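# Fit insulating sheet over tray standoffs, then mount green board

## Task

Put the black insulating sheet into the metal tray lying flat, with all four brass standoffs poking up through its holes (one standoff per hole); after that, place the green board onto the standoffs so that every one of its holes sits centred above a standoff.

## Robot and tools

Robot: two arms, left_arm and right_arm. right_arm ends in a five-finger right hand; left_arm has the mirrored left hand. Bases in the scene frame: left_arm at (+0.014, +0.398, 0) m, right_arm at (+0.044, -0.397, 0) m, each turned only slightly about z. A post stands on the floor behind the arms. Loose objects may occasionally get nudged by the scene itself.

Scene frame: origin at table height, midway between the nominal bases; +x out over the table, +z up, +y toward left_arm (not the image left). Reported positions (metres), quaternions (wxyz) and velocities use this frame and can be off by a few centimetres.

Hand point: a point fixed to the palm, 0.05 m in front of it and 0.15 m out from the wrist face. Its +z runs along the straight fingers, +y out of the palm, +x across the palm away from the thumb on the right hand (toward the thumb on the left). Straight fingertips extend about 0.06-0.07 m past it along +z and lie 0.06 m behind it along -y. A wrist bracket on the little-finger side can strike things; with fingers level the wrist may hang below the hand point and meet the table first.

The 28-number row (each value in [-1, 1]), shared by execute_actions and move: left_arm dx, dy, dz, rx, ry, rz; then left hand thumb_turn, thumb_bend, index, middle, ring, little, force_limit, speed; then the same fourteen for right_arm and its hand. Both arms always appear in a row. Pose numbers are offsets, not poses: measured along that arm's own Hand target axes, starting from the Hand target at the beginning of the action or move; 1.0 equals 0.6 m of travel or 180 degrees of turn, and rx, ry, rz form a single rotation vector. All six zero means no new request for that arm. Hand motor numbers are positions: -1 open (thumb beside palm / straight, fingers straight), +1 closed (thumb in front of palm / fully bent, fingers curled). force_limit maps -1..+1 to about 0..10 N at the fingertip (0..15 N for both thumb motors); speed goes from nearly zero at -1 to full at +0.48 and above. To keep a hand unchanged, repeat the eight numbers of its last executed row. For a gentle grip close with speed at -0.94 or lower. With the thumb turned in front, the hand wraps things roughly 0.035-0.065 m thick; thumb tip plus index pad can pinch light thin items.

Tools:
- execute_actions(actions, cameras): actions is a list of actions; each action is up to 15 rows, one per 1/30 s step, and a short table repeats its final row to step 15. Every row in an action is an offset from the same start pose; a following action starts from the updated Hand target, so repeating an offset keeps moving. Images return only for an empty list or when cameras names them.
- move(target, speed, blend, stop_force, zero, blocking, cameras): straight-line path per arm. target is one 28-number row or a list of up to 15 rows; every row's offsets count from the Hand targets at the move's start, not from the previous row. speed is top speed in m/s, 0.002 to 3.6 (default 0.25), one value or one per target; turn rate cap is twice that in rad/s. blend in metres rounds corners in a list (0 = stop at each). stop_force in N, 3 to 120, same for both arms, ends an arm's path when its wrist sensor feels that much push against its travel; the list's hand numbers must then be identical and blocking=false is not allowed. zero (default true) re-zeroes before the move. Whole move is capped at 10 s. Paths do not avoid obstacles or the other arm.
- wait(seconds, cameras): 0 to 3600 s, sends nothing new.
- stop(cameras): brakes a running move.
- zoom_image(camera, region): camera from cam_high, cam_low, cam_left_wrist, cam_right_wrist; region [x0, y0, x1, y1] in pixels, at most 504 by 504.
- show_instructions(): shows the reference pages.
- zero_wrist_force(arm): arm is left_arm or right_arm.
- finished_scene(scene): optional scene=1; irreversible.

Results: per arm end_effector_position, end_effector_quat_wxyz, velocities (omitted while joints read within noise), Hand target (the last commanded pose after clipping; the next offsets start here), joint positions and torques, Wrist force / Wrist torque in the hand's own axes plus a peak line, motor temperatures, and per hand hand_measured, hand_stopped_by (moving, target, force, stalled, fault), hand_load_n (positive = finger pushed open; near 0 after a lost grip), hand_force_limit, hand_speed. move adds a "move:" line: done, off_target, moving, held or fault, and limits such as paced or held. done only means the arm rests within 3 mm and 2 degrees; it says nothing about contact. A hand point often stops short of its Hand target; send the remainder as an offset. Orientation commands are clipped to 32 degrees from the measured pose each step.

Cameras: cam_high (overhead), cam_low, cam_left_wrist, cam_right_wrist, all 896x504.

Avoid: dropping parts even a few millimetres, releasing moving parts, knocking anything off the table, fast impacts, and driving targets past firm contact (arms are stiff; ~150 N or a joint torque limit triggers a 10 s fault stop). Keep the two arms apart; a collision between them can fail the scene. Do not bring a wrist close to its own base axis. Long stretched or straining holds heat motors (stop at 85 °C). Use slow moves with stop_force for touches, then back off.

Each tool is called as name([rows], argument=value, ...), one row to a line, values as JSON.

Reference images:

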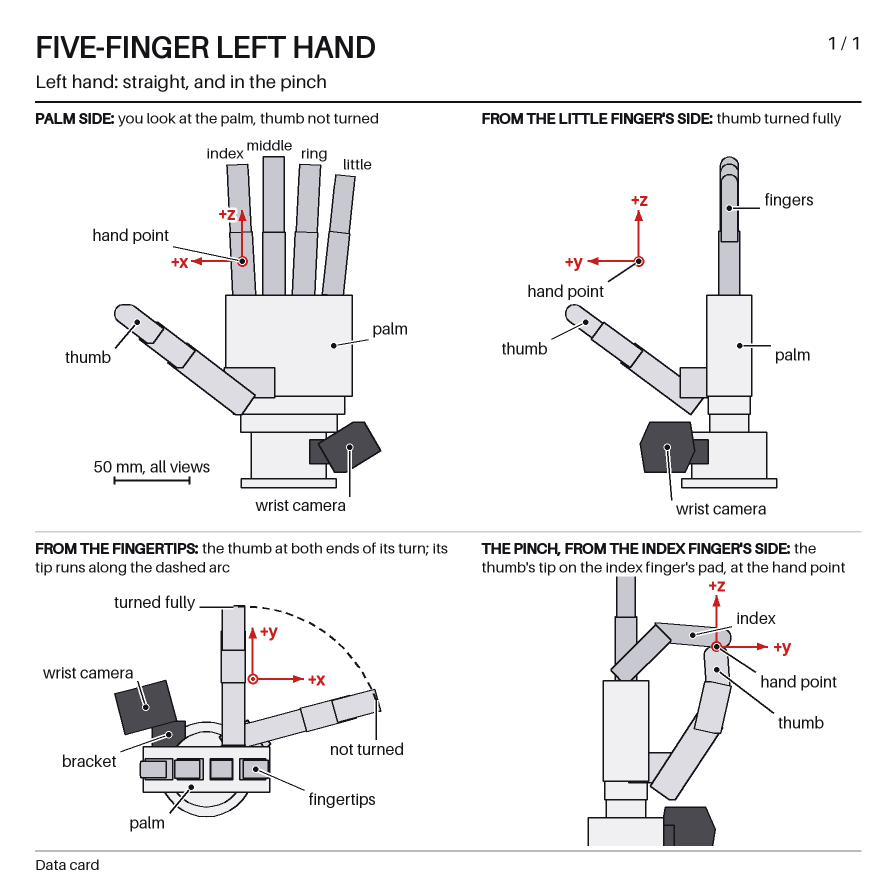

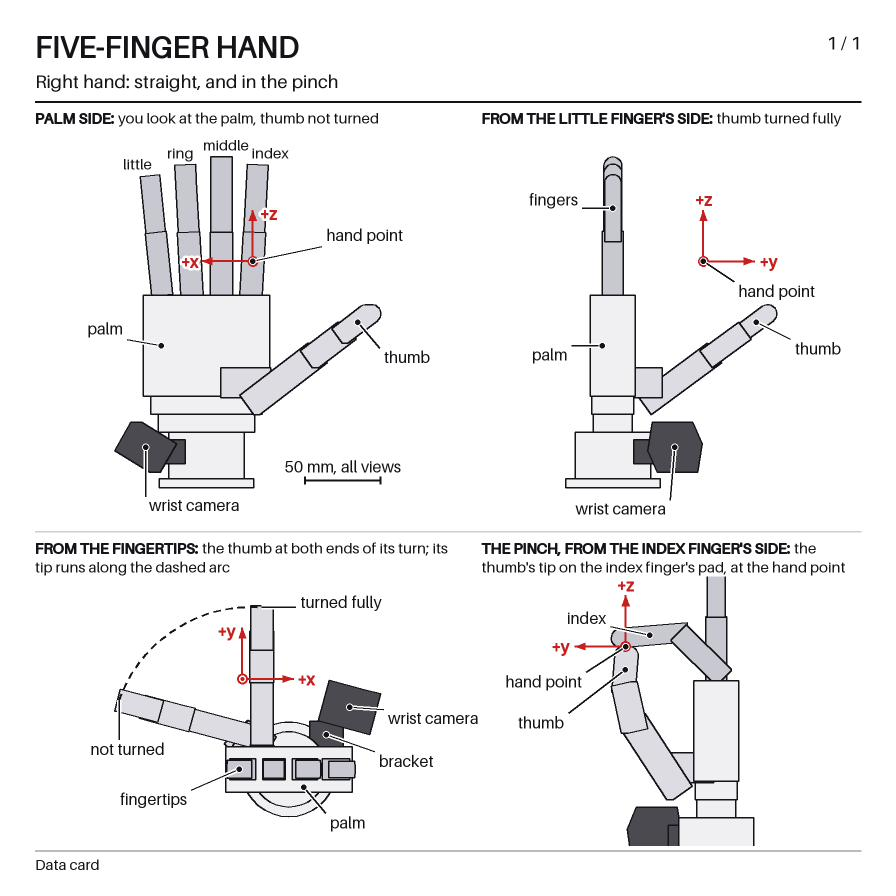

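## Session

execute_actions(actions=[])

Scene clock: 0.00 s.
left_arm: end_effector_position=(+0.6696, +0.4547, +0.1526) hand_measured=(-1.000, -1.000, -1.000, -1.000, -1.000, -1.000) hand_load_n=(+0.0, +0.0, +0.0, +0.0, +0.0, +0.0) hand_stopped_by=(target, target, target, target, target, target) hand_force_limit=0.00 hand_speed=-0.80 end_effector_quat_wxyz=(+0.059, +0.919, -0.271, +0.282) | right_arm: end_effector_position=(+0.6228, -0.7589, +0.1839) hand_measured=(-1.000, -1.000, -1.000, -1.000, -1.000, -1.000) hand_load_n=(+0.0, +0.0, +0.0, +0.0, +0.0, +0.0) hand_stopped_by=(target, target, target, target, target, target) hand_force_limit=0.00 hand_speed=-0.80 end_effector_quat_wxyz=(+0.400, +0.845, +0.242, +0.260)
Joint positions: left_arm=[3.686 -2.284 -1.132 2.159 -1.071 2.628] | right_arm=[-0.609 -1.19 1.706 0.061 1.609 0.323]
Joint velocities: within noise
Joint torques (N m): no reading
Motor temperatures (°C): left_arm=[28 29 27 38 33 40] | right_arm=[30 32 29 38 37 36]
Wrist force (N): no reading
Wrist torque (N m): no reading
Wrist force, peak (N): no reading
Hand target: left_arm +0.6696, +0.4547, +0.1526; +0.059, +0.919, -0.271, +0.282 | right_arm +0.6228, -0.7589, +0.1839; +0.400, +0.845, +0.242, +0.260

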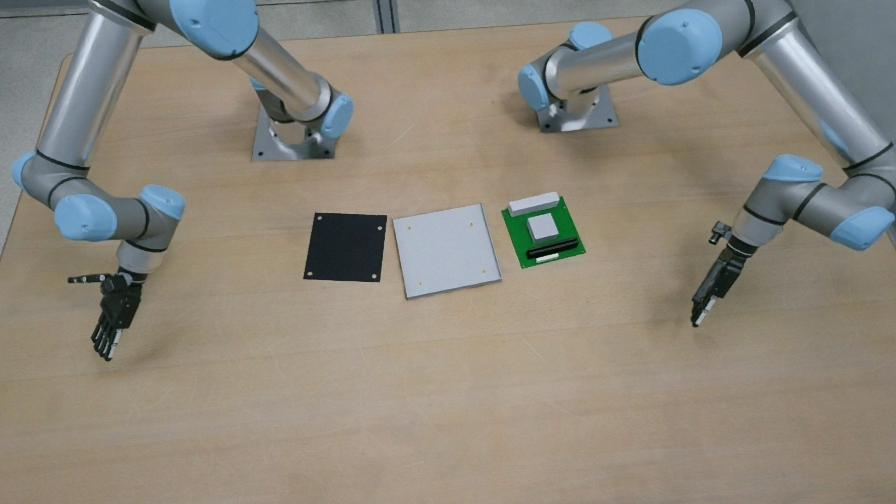

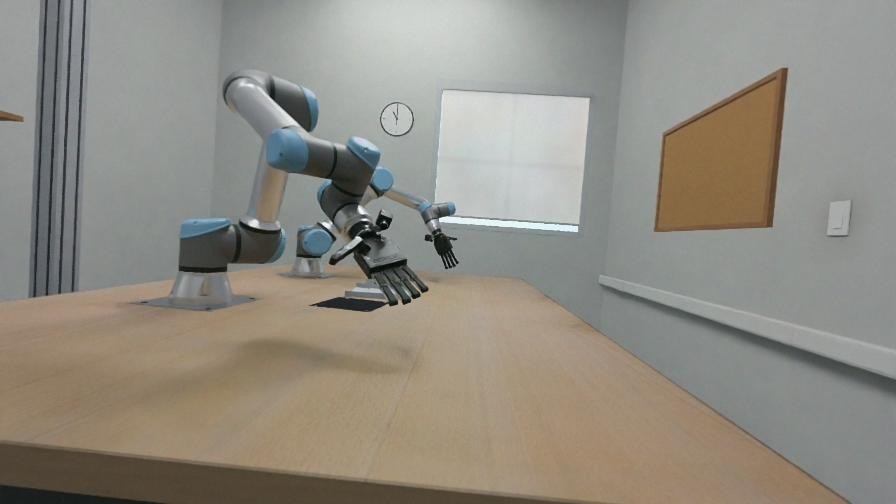

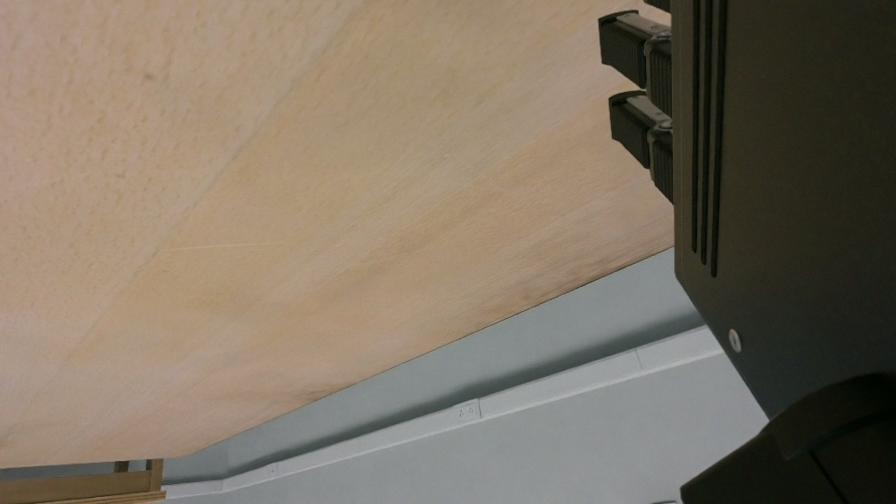

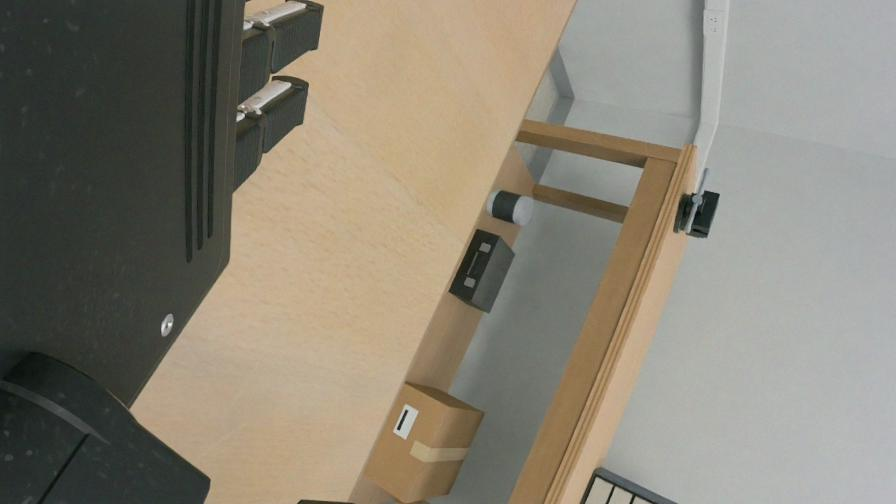

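zoom_image(camera="cam_high", region=[290, 180, 410, 300])

zoom_image(camera="cam_high", region=[385, 190, 505, 310])

zoom_image(camera="cam_high", region=[490, 180, 590, 280])

zoom_image(camera="cam_low", region=[290, 260, 410, 320])

Scaled by 4.200 from the camera's image (finer frame: 1280x720).

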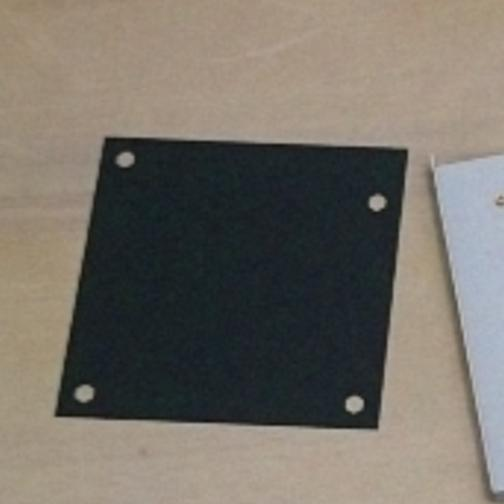

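Scaled by 4.200 from the camera's image (finer frame: 1280x720).

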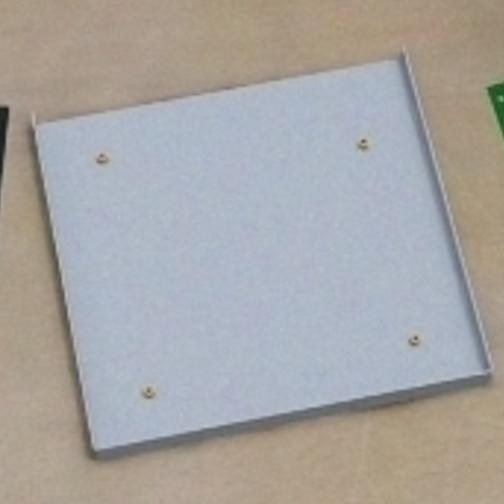

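Scaled by 5.040 from the camera's image (finer frame: 1280x720).

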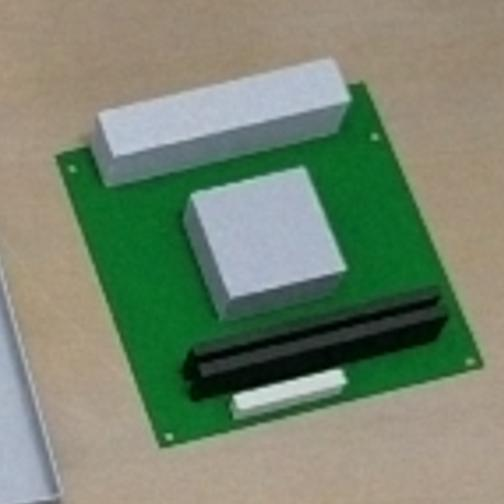

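Scaled by 4.200 from the camera's image (finer frame: 1280x720).

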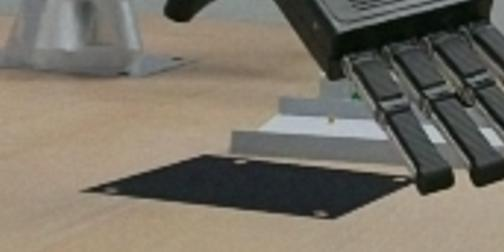

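move(target=[0.2375,0.8635,-0.1848,-0.1186,-0.1561,0.3514,1,-1,-1,1,1,1,0,-0.2,0.1433,-0.2308,-0.6302,0.0537,-0.3856,0.6502,1,-1,-1,1,1,1,0,-0.2], speed=0.25, cameras=["all"])

Scene clock: 136.37 s.
left_arm: end_effector_position=(+0.4398, -0.0212, +0.3000) hand_measured=(+1.000, -1.000, -1.000, +1.000, +1.000, +1.000) hand_load_n=(+0.0, +0.0, +0.0, +0.0, +0.0, +0.0) hand_stopped_by=(target, target, target, target, target, target) hand_force_limit=0.00 hand_speed=-0.20 end_effector_quat_wxyz=(+0.000, -0.656, +0.755, +0.000) end_effector_velocity=(+0.000, +0.000, -0.001) end_effector_angular_velocity=(+0.001, +0.001, +0.000) | right_arm: end_effector_position=(+0.4198, -0.4202, +0.3004) hand_measured=(+1.000, -1.000, -1.000, +1.000, +1.000, +1.000) hand_load_n=(+0.0, +0.0, +0.0, +0.0, +0.0, +0.0) hand_stopped_by=(target, target, target, target, target, target) hand_force_limit=0.00 hand_speed=-0.20 end_effector_quat_wxyz=(+0.000, +0.656, -0.755, +0.000)
Joint positions: left_arm=[2.654 -2.566 -0.166 1.16 -1.571 2.814] | right_arm=[-0.394 -1.278 1.325 1.524 1.57 2.828]
Joint velocities: left_arm=[0 0.001 -0.007 0.004 0 0] | right_arm=[within noise]
Joint torques (N m): left_arm=[10.8 56.46 3.83 -0.19 -2.16 0.95] | right_arm=[9.55 -28.31 -19.68 0.03 -0.42 1.4]
Wrist force (N): left_arm=[-1.9 0.2 -0.4] | right_arm=[-0.2 -0.1 0.1]
Wrist torque (N m): left_arm=[0.11 0.14 -0.36] | right_arm=[0.06 -0.10 0.26]
Wrist force, peak (N): left_arm=[-2.4 -0.5 -0.2] | right_arm=[-0.7 -0.3 0.4]
Hand target: left_arm +0.4398, -0.0212, +0.3000; +0.000, -0.656, +0.755, +0.000 | right_arm +0.4198, -0.4201, +0.3004; +0.000, -0.656, +0.755, +0.000
Off the commanded pose: left_arm 0.000 m, 0 deg | right_arm 0.000 m, 0 deg.
move: done
cam_left_wrist: T_world_to_cam=[[0.92575, -0.37752, -0.02151, -0.41033], [-0.30903, -0.78812, 0.53232, -0.04439], [-0.21792, -0.48615, -0.84627, 0.45521]] pos_world=[0.46535, 0.03141, 0.40003]
cam_right_wrist: T_world_to_cam=[[-0.99091, -0.13112, -0.03003, 0.37353], [-0.12622, 0.82923, 0.54447, 0.23097], [-0.04648, 0.54331, -0.83824, 0.6135]] pos_world=[0.4278, -0.47588, 0.39973]

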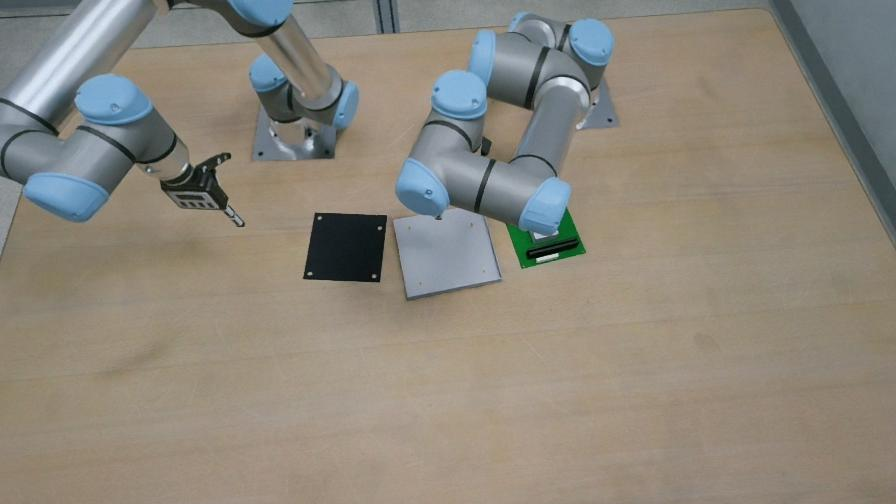

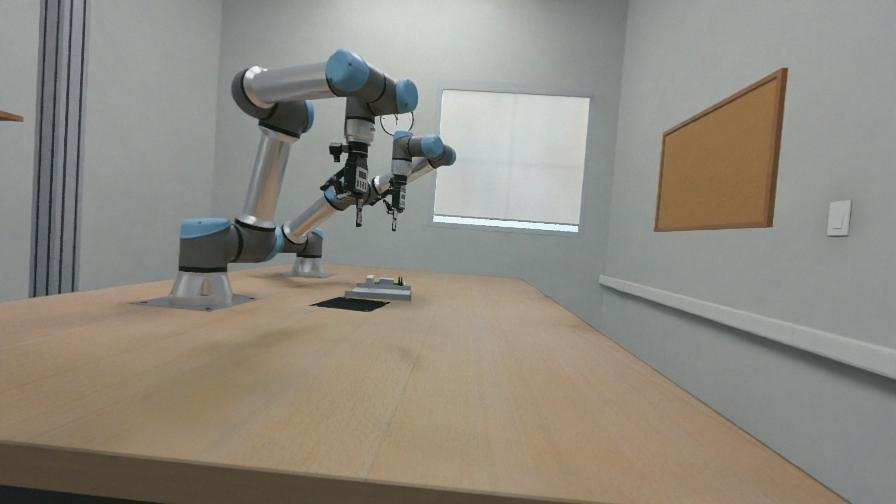

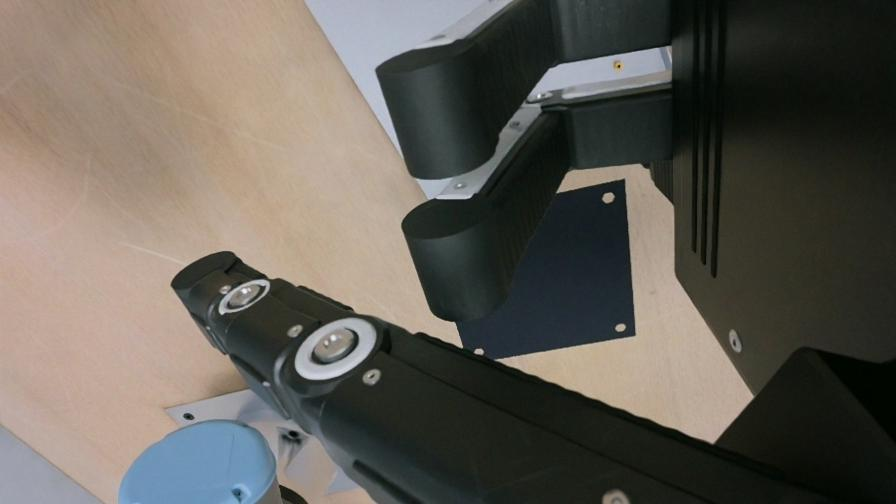

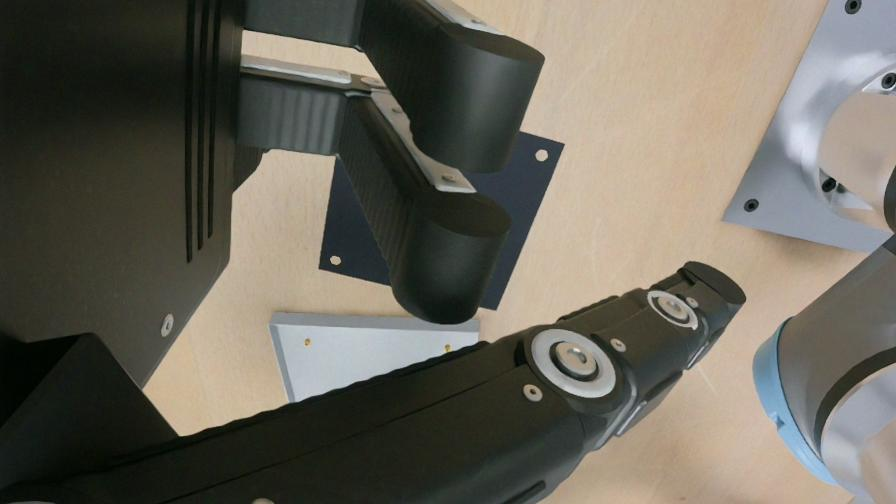

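zoom_image(camera="cam_low", region=[300, 265, 420, 325])

zoom_image(camera="cam_right_wrist", region=[250, 220, 500, 420])

Scaled by 4.200 from the camera's image (finer frame: 1280x720).

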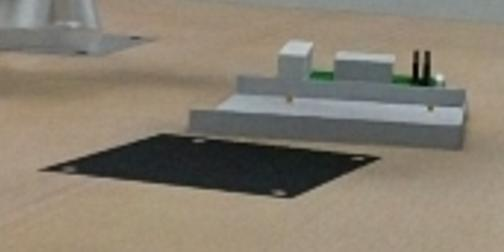

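Scaled by 2.016 from the camera's image (finer frame: 1280x720).

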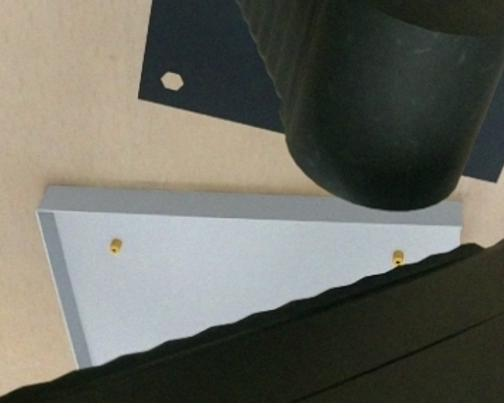

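zoom_image(camera="cam_high", region=[160, 140, 260, 240])

Scaled by 5.040 from the camera's image (finer frame: 1280x720).

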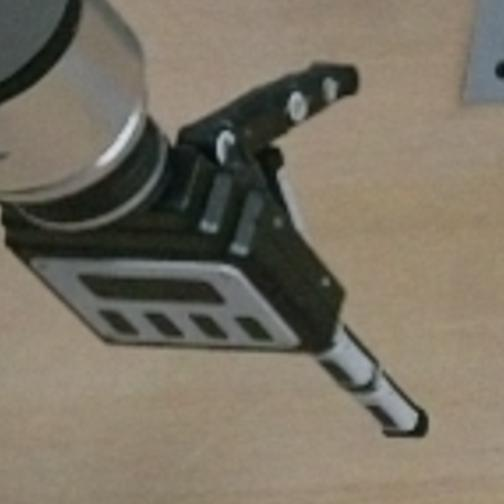

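move(target=[0.2023,0.0638,0.345,0,0.0278,0,1,-1,-1,1,1,1,0,-0.2,-0.0344,0.1241,0.3455,0,-0.0278,0,1,-1,-1,1,1,1,0,-0.2], speed=0.15, cameras=["all"])

Scene clock: 184.17 s.
left_arm: end_effector_position=(+0.3848, -0.1359, +0.0930) hand_measured=(+1.000, -1.000, -1.000, +1.000, +1.000, +1.000) hand_load_n=(+0.0, +0.0, +0.0, +0.0, +0.0, +0.0) hand_stopped_by=(target, target, target, target, target, target) hand_force_limit=0.00 hand_speed=-0.20 end_effector_quat_wxyz=(-0.033, -0.655, +0.754, -0.028) | right_arm: end_effector_position=(+0.3489, -0.3892, +0.0931) hand_measured=(+1.000, -1.000, -1.000, +1.000, +1.000, +1.000) hand_load_n=(+0.0, +0.0, +0.0, +0.0, +0.0, +0.0) hand_stopped_by=(target, target, target, target, target, target) hand_force_limit=0.00 hand_speed=-0.20 end_effector_quat_wxyz=(-0.033, +0.655, -0.754, -0.029)
Joint positions: left_arm=[2.485 -2.559 -0.718 1.747 -1.495 2.643] | right_arm=[-0.464 -1.284 1.922 0.966 1.489 2.757]
Joint torques (N m): left_arm=[14.78 51.17 29.76 -2.2 -2.79 0.54] | right_arm=[9.25 -36.19 -8.83 1.28 1.82 1.63]
Wrist force (N): left_arm=[-1.5 0.1 -0.5] | right_arm=[-0.2 -0.4 0.1]
Wrist torque (N m): left_arm=[0.11 0.11 -0.37] | right_arm=[0.02 -0.12 0.17]
Wrist force, peak (N): left_arm=[-2.8 -0.3 -1.3] | right_arm=[-0.1 -1.1 -1.1]
Hand target: left_arm +0.3849, -0.1359, +0.0929; -0.033, -0.655, +0.754, -0.028 | right_arm +0.3489, -0.3891, +0.0931; +0.033, -0.655, +0.754, +0.029
Off the commanded pose: left_arm 0.000 m, 0 deg | right_arm 0.000 m, 0 deg.
move: done
cam_left_wrist: T_world_to_cam=[[0.92558, -0.37855, -0.00028, -0.40919], [-0.30206, -0.73901, 0.60218, -0.04409], [-0.22816, -0.55728, -0.79836, 0.20207]] pos_world=[0.41152, -0.07487, 0.18776]
cam_right_wrist: T_world_to_cam=[[-0.99043, -0.1273, -0.05325, 0.30468], [-0.13307, 0.77903, 0.6127, 0.28558], [-0.03651, 0.61393, -0.78852, 0.43904]] pos_world=[0.3558, -0.45323, 0.18743]

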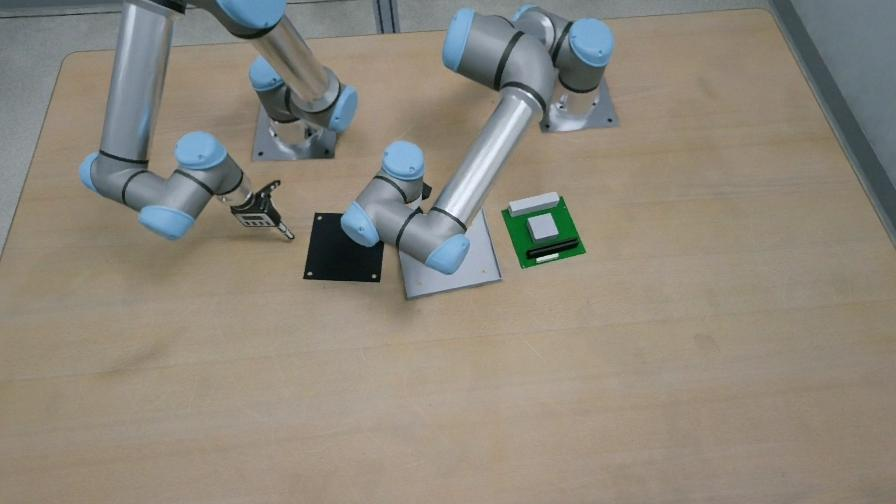

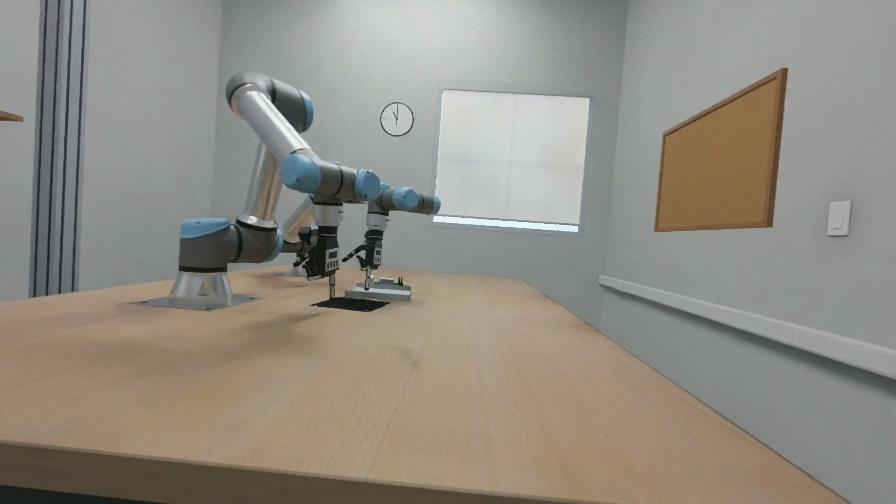

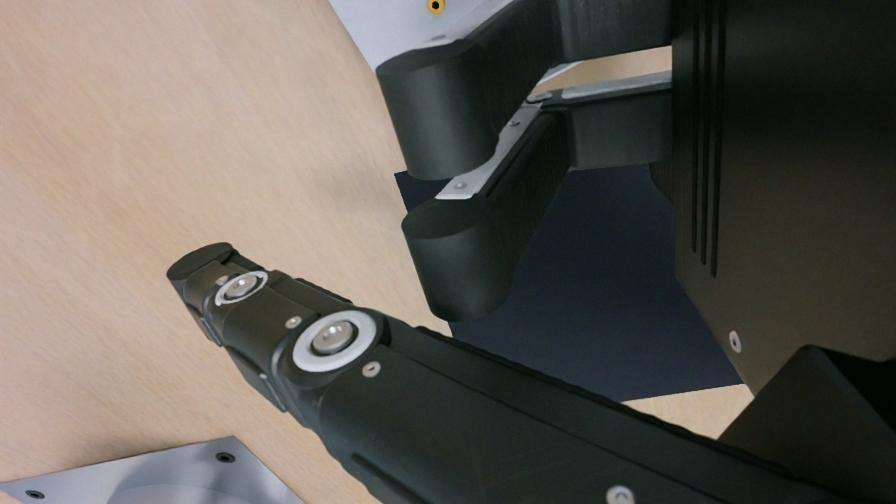

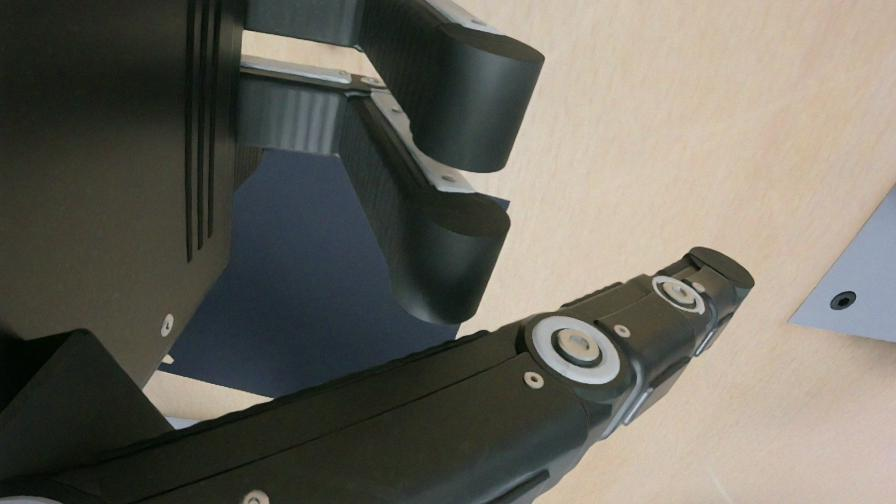

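zoom_image(camera="cam_low", region=[290, 240, 430, 320])

zoom_image(camera="cam_high", region=[260, 180, 400, 290])

Scaled by 3.600 from the camera's image (finer frame: 1280x720).

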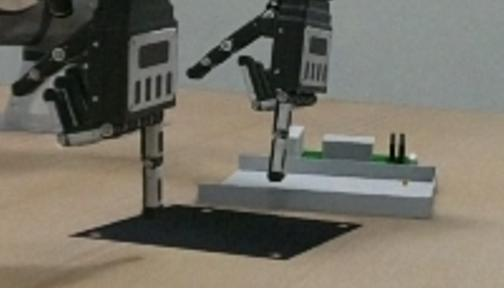

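Scaled by 3.600 from the camera's image (finer frame: 1280x720).

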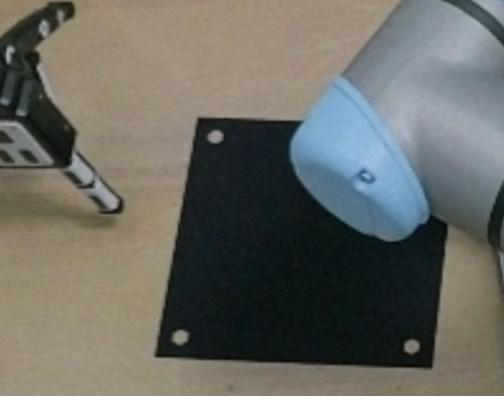

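move(target=[0.0,0,0.043,0,0,0,1,-1,-1,1,1,1,0,-0.2,0,0,0.043,0,0,0,1,-1,-1,1,1,1,0,-0.2], speed=0.04)

move(target=[0.0,0,0.02,0,0,0,1,-1,-1,1,1,1,0,-0.2,0,0,0.02,0,0,0,1,-1,-1,1,1,1,0,-0.2], speed=0.004, stop_force=3, cameras=["cam_low","cam_left_wrist"])

Scene clock: 193.83 s.
left_arm: end_effector_position=(+0.3845, -0.1380, +0.0670) hand_measured=(+1.000, -1.000, -1.000, +1.000, +1.000, +1.000) hand_load_n=(+0.0, +0.0, +0.0, +0.0, +0.0, +0.0) hand_stopped_by=(target, target, target, target, target, target) hand_force_limit=0.00 hand_speed=-0.20 end_effector_quat_wxyz=(-0.033, -0.655, +0.754, -0.028) end_effector_velocity=(-0.001, +0.001, +0.001) end_effector_angular_velocity=(+0.002, +0.003, +0.000) | right_arm: end_effector_position=(+0.3492, -0.3868, +0.0673) hand_measured=(+1.000, -1.000, -1.000, +1.000, +1.000, +1.000) hand_load_n=(+0.5, +0.0, +0.0, +0.0, +0.0, +0.0) hand_stopped_by=(target, target, target, target, target, target) hand_force_limit=0.00 hand_speed=-0.20 end_effector_quat_wxyz=(-0.033, +0.655, -0.754, -0.029) end_effector_velocity=(+0.000, +0.000, +0.002) end_effector_angular_velocity=(-0.001, +0.000, +0.001)
Joint positions: left_arm=[2.482 -2.578 -0.747 1.796 -1.495 2.64] | right_arm=[-0.457 -1.244 1.948 0.899 1.489 2.763]
Joint velocities: left_arm=[0 0 0 -0.005 0 0] | right_arm=[0.001 -0.004 -0.002 0.005 0.001 0]
Joint torques (N m): left_arm=[-8.1 58.15 29.24 -4.66 -2.53 -0.47] | right_arm=[-0.16 -35.32 -21.72 5.06 -2.11 0.01]
Wrist force (N): left_arm=[-1.7 -0.1 -0.3] | right_arm=[-0.3 -0.4 0.1]
Wrist torque (N m): left_arm=[0.05 0.13 -0.20] | right_arm=[0.03 -0.09 0.02]
Wrist force, peak (N): left_arm=[-2.1 0.0 -0.4] | right_arm=[-0.4 -0.5 0.3]
Hand target: left_arm +0.3846, -0.1381, +0.0672; -0.033, -0.655, +0.754, -0.028 | right_arm +0.3492, -0.3869, +0.0674; +0.033, -0.655, +0.754, +0.029
Off the commanded pose: left_arm 0.000 m, 0 deg | right_arm 0.000 m, 0 deg.
move: done

Scene clock: 195.70 s.
left_arm: end_effector_position=(+0.3846, -0.1382, +0.0652) hand_measured=(+1.000, -1.000, -1.000, +1.000, +1.000, +1.000) hand_load_n=(+0.0, +0.0, +0.0, +0.0, +0.0, +0.0) hand_stopped_by=(target, target, target, target, target, target) hand_force_limit=0.00 hand_speed=-0.20 end_effector_quat_wxyz=(-0.033, -0.655, +0.754, -0.028) | right_arm: end_effector_position=(+0.3493, -0.3866, +0.0641) hand_measured=(+1.000, -1.000, -1.000, +1.000, +1.000, +1.000) hand_load_n=(+0.0, +0.0, +0.0, +0.0, +0.0, +0.0) hand_stopped_by=(target, target, target, target, target, target) hand_force_limit=0.00 hand_speed=-0.20 end_effector_quat_wxyz=(-0.033, +0.655, -0.754, -0.029)
Joint positions: left_arm=[2.481 -2.58 -0.749 1.799 -1.495 2.64] | right_arm=[-0.457 -1.238 1.951 0.89 1.489 2.764]
Joint torques (N m): left_arm=[-6.89 56.08 28.73 -4.32 -2.34 0.51] | right_arm=[-0.44 -35.5 -20.66 4.53 -1.81 -1.06]
Wrist force (N): left_arm=[-1.5 -0.2 -4.7] | right_arm=[0.1 -0.4 -4.3]
Wrist torque (N m): left_arm=[0.29 0.05 -0.21] | right_arm=[0.29 -0.05 0.04]
Wrist force, peak (N): left_arm=[-1.3 -0.8 -5.8] | right_arm=[0.2 -1.1 -5.5]
Hand target: left_arm +0.3846, -0.1382, +0.0652; -0.033, -0.655, +0.754, -0.028 (not the last commanded pose) | right_arm +0.3493, -0.3866, +0.0641; +0.033, -0.655, +0.754, +0.029 (not the last commanded pose)
Off the commanded pose: left_arm 0.010 m, 0 deg | right_arm 0.009 m, 0 deg.
move: contact (left_arm, right_arm)
cam_left_wrist: T_world_to_cam=[[0.92565, -0.37837, -0.00003, -0.40994], [-0.30206, -0.73902, 0.60217, -0.0291], [-0.22787, -0.55739, -0.79837, 0.17842]] pos_world=[0.41132, -0.07717, 0.15996]

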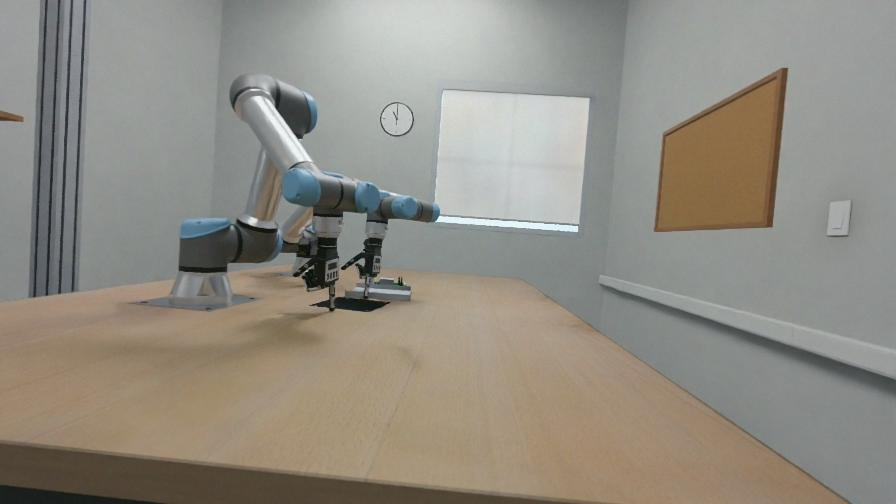

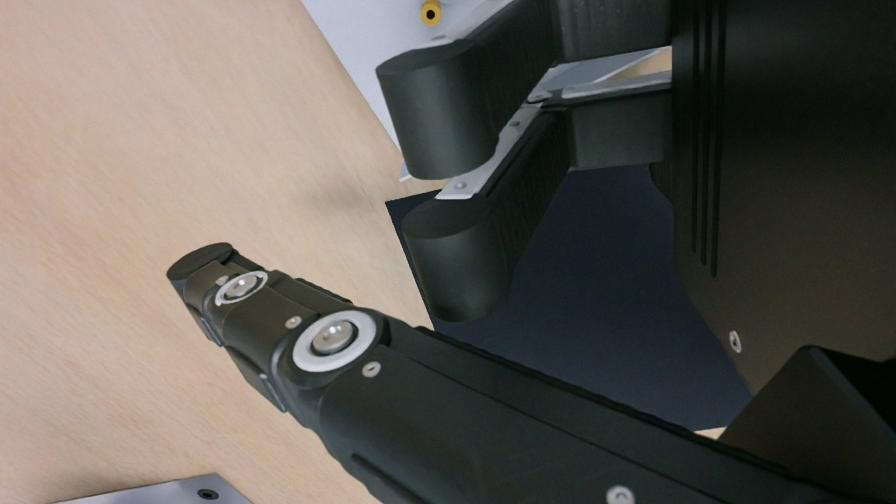

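move(target=[0.01162,0,0.00102,0,0,0,1,-1,-1,1,1,1,0,-0.2,-0.03653,0,0.0032,0,0,0,1,-1,-1,1,1,1,0,-0.2], speed=0.03)

move(target=[0,0,0,0,0,0,1,-1,-1,1,1,1,0,-0.2,-0.0332,0,0.0029,0,0,0,1,-1,-1,1,1,1,0,-0.2], speed=0.006, stop_force=6, cameras=["all"])

Scene clock: 207.23 s.
left_arm: end_effector_position=(+0.3836, -0.1453, +0.0652) hand_measured=(+1.000, -1.000, -1.000, +1.000, +1.000, +1.000) hand_load_n=(+0.0, +0.0, +0.0, +0.0, +0.0, +0.0) hand_stopped_by=(target, target, target, target, target, target) hand_force_limit=0.00 hand_speed=-0.20 end_effector_quat_wxyz=(-0.033, -0.655, +0.754, -0.028) | right_arm: end_effector_position=(+0.3524, -0.3648, +0.0641) hand_measured=(+1.000, -1.000, -1.000, +1.000, +1.000, +1.000) hand_load_n=(+0.0, +0.0, +0.0, +0.0, +0.0, +0.0) hand_stopped_by=(target, target, target, target, target, target) hand_force_limit=0.00 hand_speed=-0.20 end_effector_quat_wxyz=(-0.033, +0.655, -0.754, -0.029) end_effector_velocity=(+0.000, -0.001, +0.001) end_effector_angular_velocity=(-0.001, -0.002, +0.002)
Joint positions: left_arm=[2.472 -2.596 -0.717 1.785 -1.495 2.631] | right_arm=[-0.395 -1.238 1.949 0.887 1.487 2.826]
Joint velocities: left_arm=[within noise] | right_arm=[-0.003 -0.002 0 0 0 -0.005]
Joint torques (N m): left_arm=[-1.29 55.76 4.29 -1.45 -2.41 0.57] | right_arm=[-11.17 -17.34 -16.83 0.64 -1.44 -1.56]
Wrist force (N): left_arm=[-3.9 -0.1 -4.0] | right_arm=[-0.1 -0.6 -2.5]
Wrist torque (N m): left_arm=[0.30 0.10 -0.34] | right_arm=[0.16 -0.09 0.18]
Wrist force, peak (N): left_arm=[-3.7 -0.1 -4.9] | right_arm=[2.0 -0.5 -4.2]
Hand target: left_arm +0.3836, -0.1452, +0.0652; -0.033, -0.655, +0.754, -0.028 | right_arm +0.3523, -0.3648, +0.0641; +0.033, -0.655, +0.754, +0.029
Off the commanded pose: left_arm 0.000 m, 0 deg | right_arm 0.000 m, 0 deg.
move: done

Scene clock: 211.17 s.
left_arm: end_effector_position=(+0.3836, -0.1452, +0.0652) hand_measured=(+1.000, -1.000, -1.000, +1.000, +1.000, +1.000) hand_load_n=(+0.0, +0.0, +0.0, +0.5, +0.0, +0.0) hand_stopped_by=(target, target, target, target, target, target) hand_force_limit=0.00 hand_speed=-0.20 end_effector_quat_wxyz=(-0.033, -0.655, +0.754, -0.028) | right_arm: end_effector_position=(+0.3551, -0.3450, +0.0642) hand_measured=(+1.000, -1.000, -1.000, +1.000, +1.000, +1.000) hand_load_n=(+0.0, -0.5, +0.0, +0.0, +0.0, +0.0) hand_stopped_by=(target, target, target, target, target, target) hand_force_limit=0.00 hand_speed=-0.20 end_effector_quat_wxyz=(-0.033, +0.655, -0.754, -0.029)
Joint positions: left_arm=[2.472 -2.596 -0.717 1.785 -1.495 2.631] | right_arm=[-0.338 -1.235 1.943 0.886 1.486 2.882]
Joint torques (N m): left_arm=[13.16 56.34 4 0.55 -0.81 0.97] | right_arm=[-9.9 -18.49 -16.83 0.21 -2.15 -1.5]
Wrist force (N): left_arm=[-2.9 0.1 -4.2] | right_arm=[1.6 -0.4 -3.2]
Wrist torque (N m): left_arm=[0.31 0.08 -0.29] | right_arm=[0.20 -0.07 0.13]
Wrist force, peak (N): left_arm=[-3.7 -0.4 -4.8] | right_arm=[1.8 -0.6 -3.7]
Hand target: left_arm +0.3836, -0.1452, +0.0652; -0.033, -0.655, +0.754, -0.028 | right_arm +0.3551, -0.3450, +0.0642; +0.033, -0.655, +0.754, +0.029
Off the commanded pose: left_arm 0.000 m, 0 deg | right_arm 0.000 m, 0 deg.
move: done
cam_left_wrist: T_world_to_cam=[[0.92565, -0.37837, -0.00003, -0.41162], [-0.30206, -0.73902, 0.60217, -0.0345], [-0.22787, -0.55739, -0.79837, 0.17435]] pos_world=[0.41032, -0.08407, 0.15996]
cam_right_wrist: T_world_to_cam=[[-0.99041, -0.12747, -0.05336, 0.31484], [-0.13327, 0.77909, 0.61258, 0.26986], [-0.03651, 0.61381, -0.78861, 0.38923]] pos_world=[0.362, -0.40903, 0.15843]

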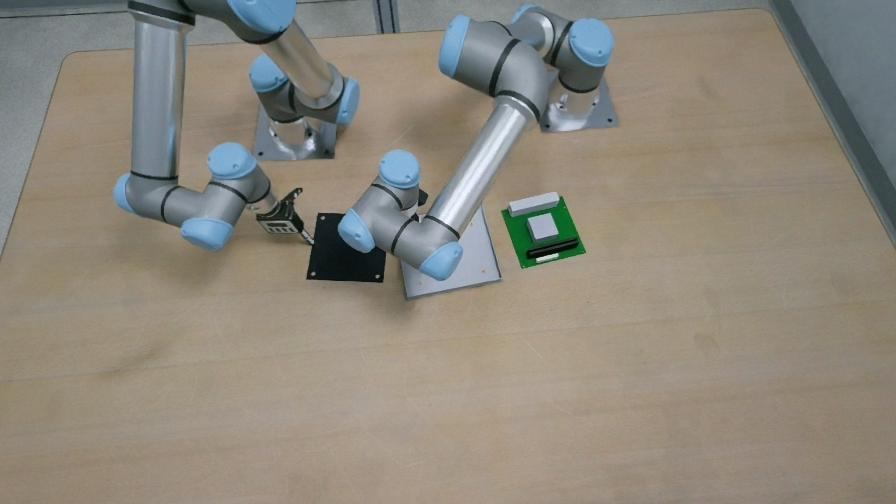

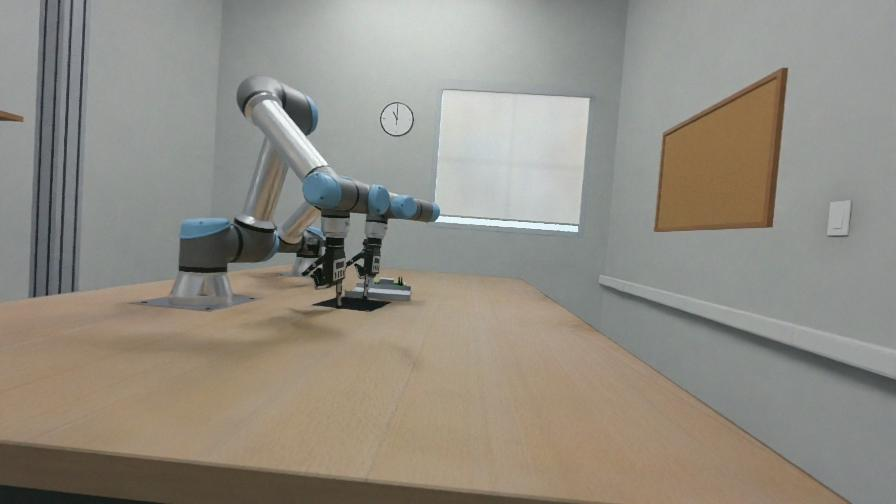

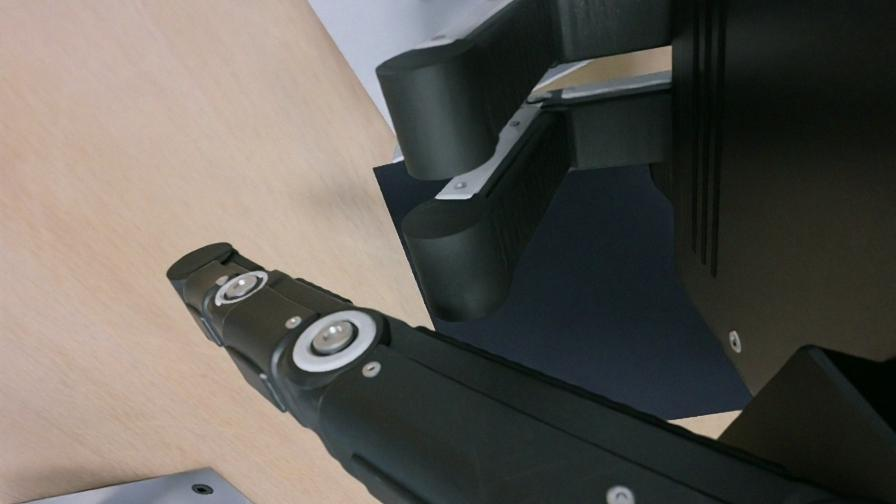

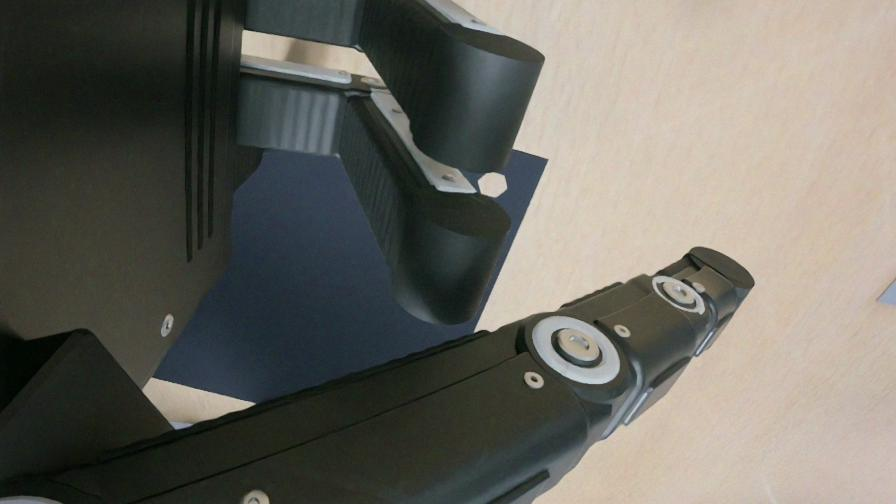

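zoom_image(camera="cam_high", region=[290, 180, 410, 300])

zoom_image(camera="cam_low", region=[300, 240, 420, 320])

Scaled by 4.200 from the camera's image (finer frame: 1280x720).

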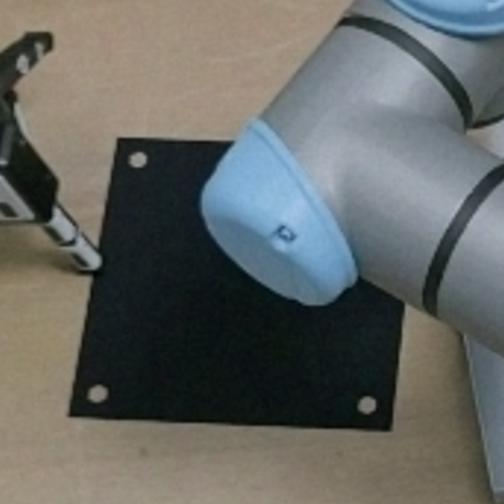

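Scaled by 4.200 from the camera's image (finer frame: 1280x720).

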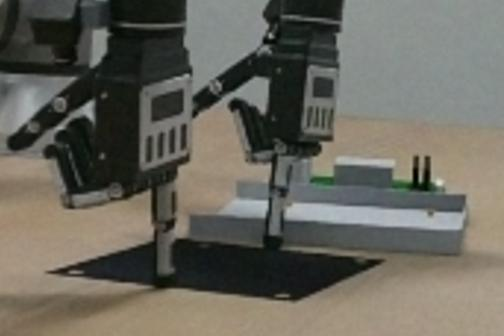

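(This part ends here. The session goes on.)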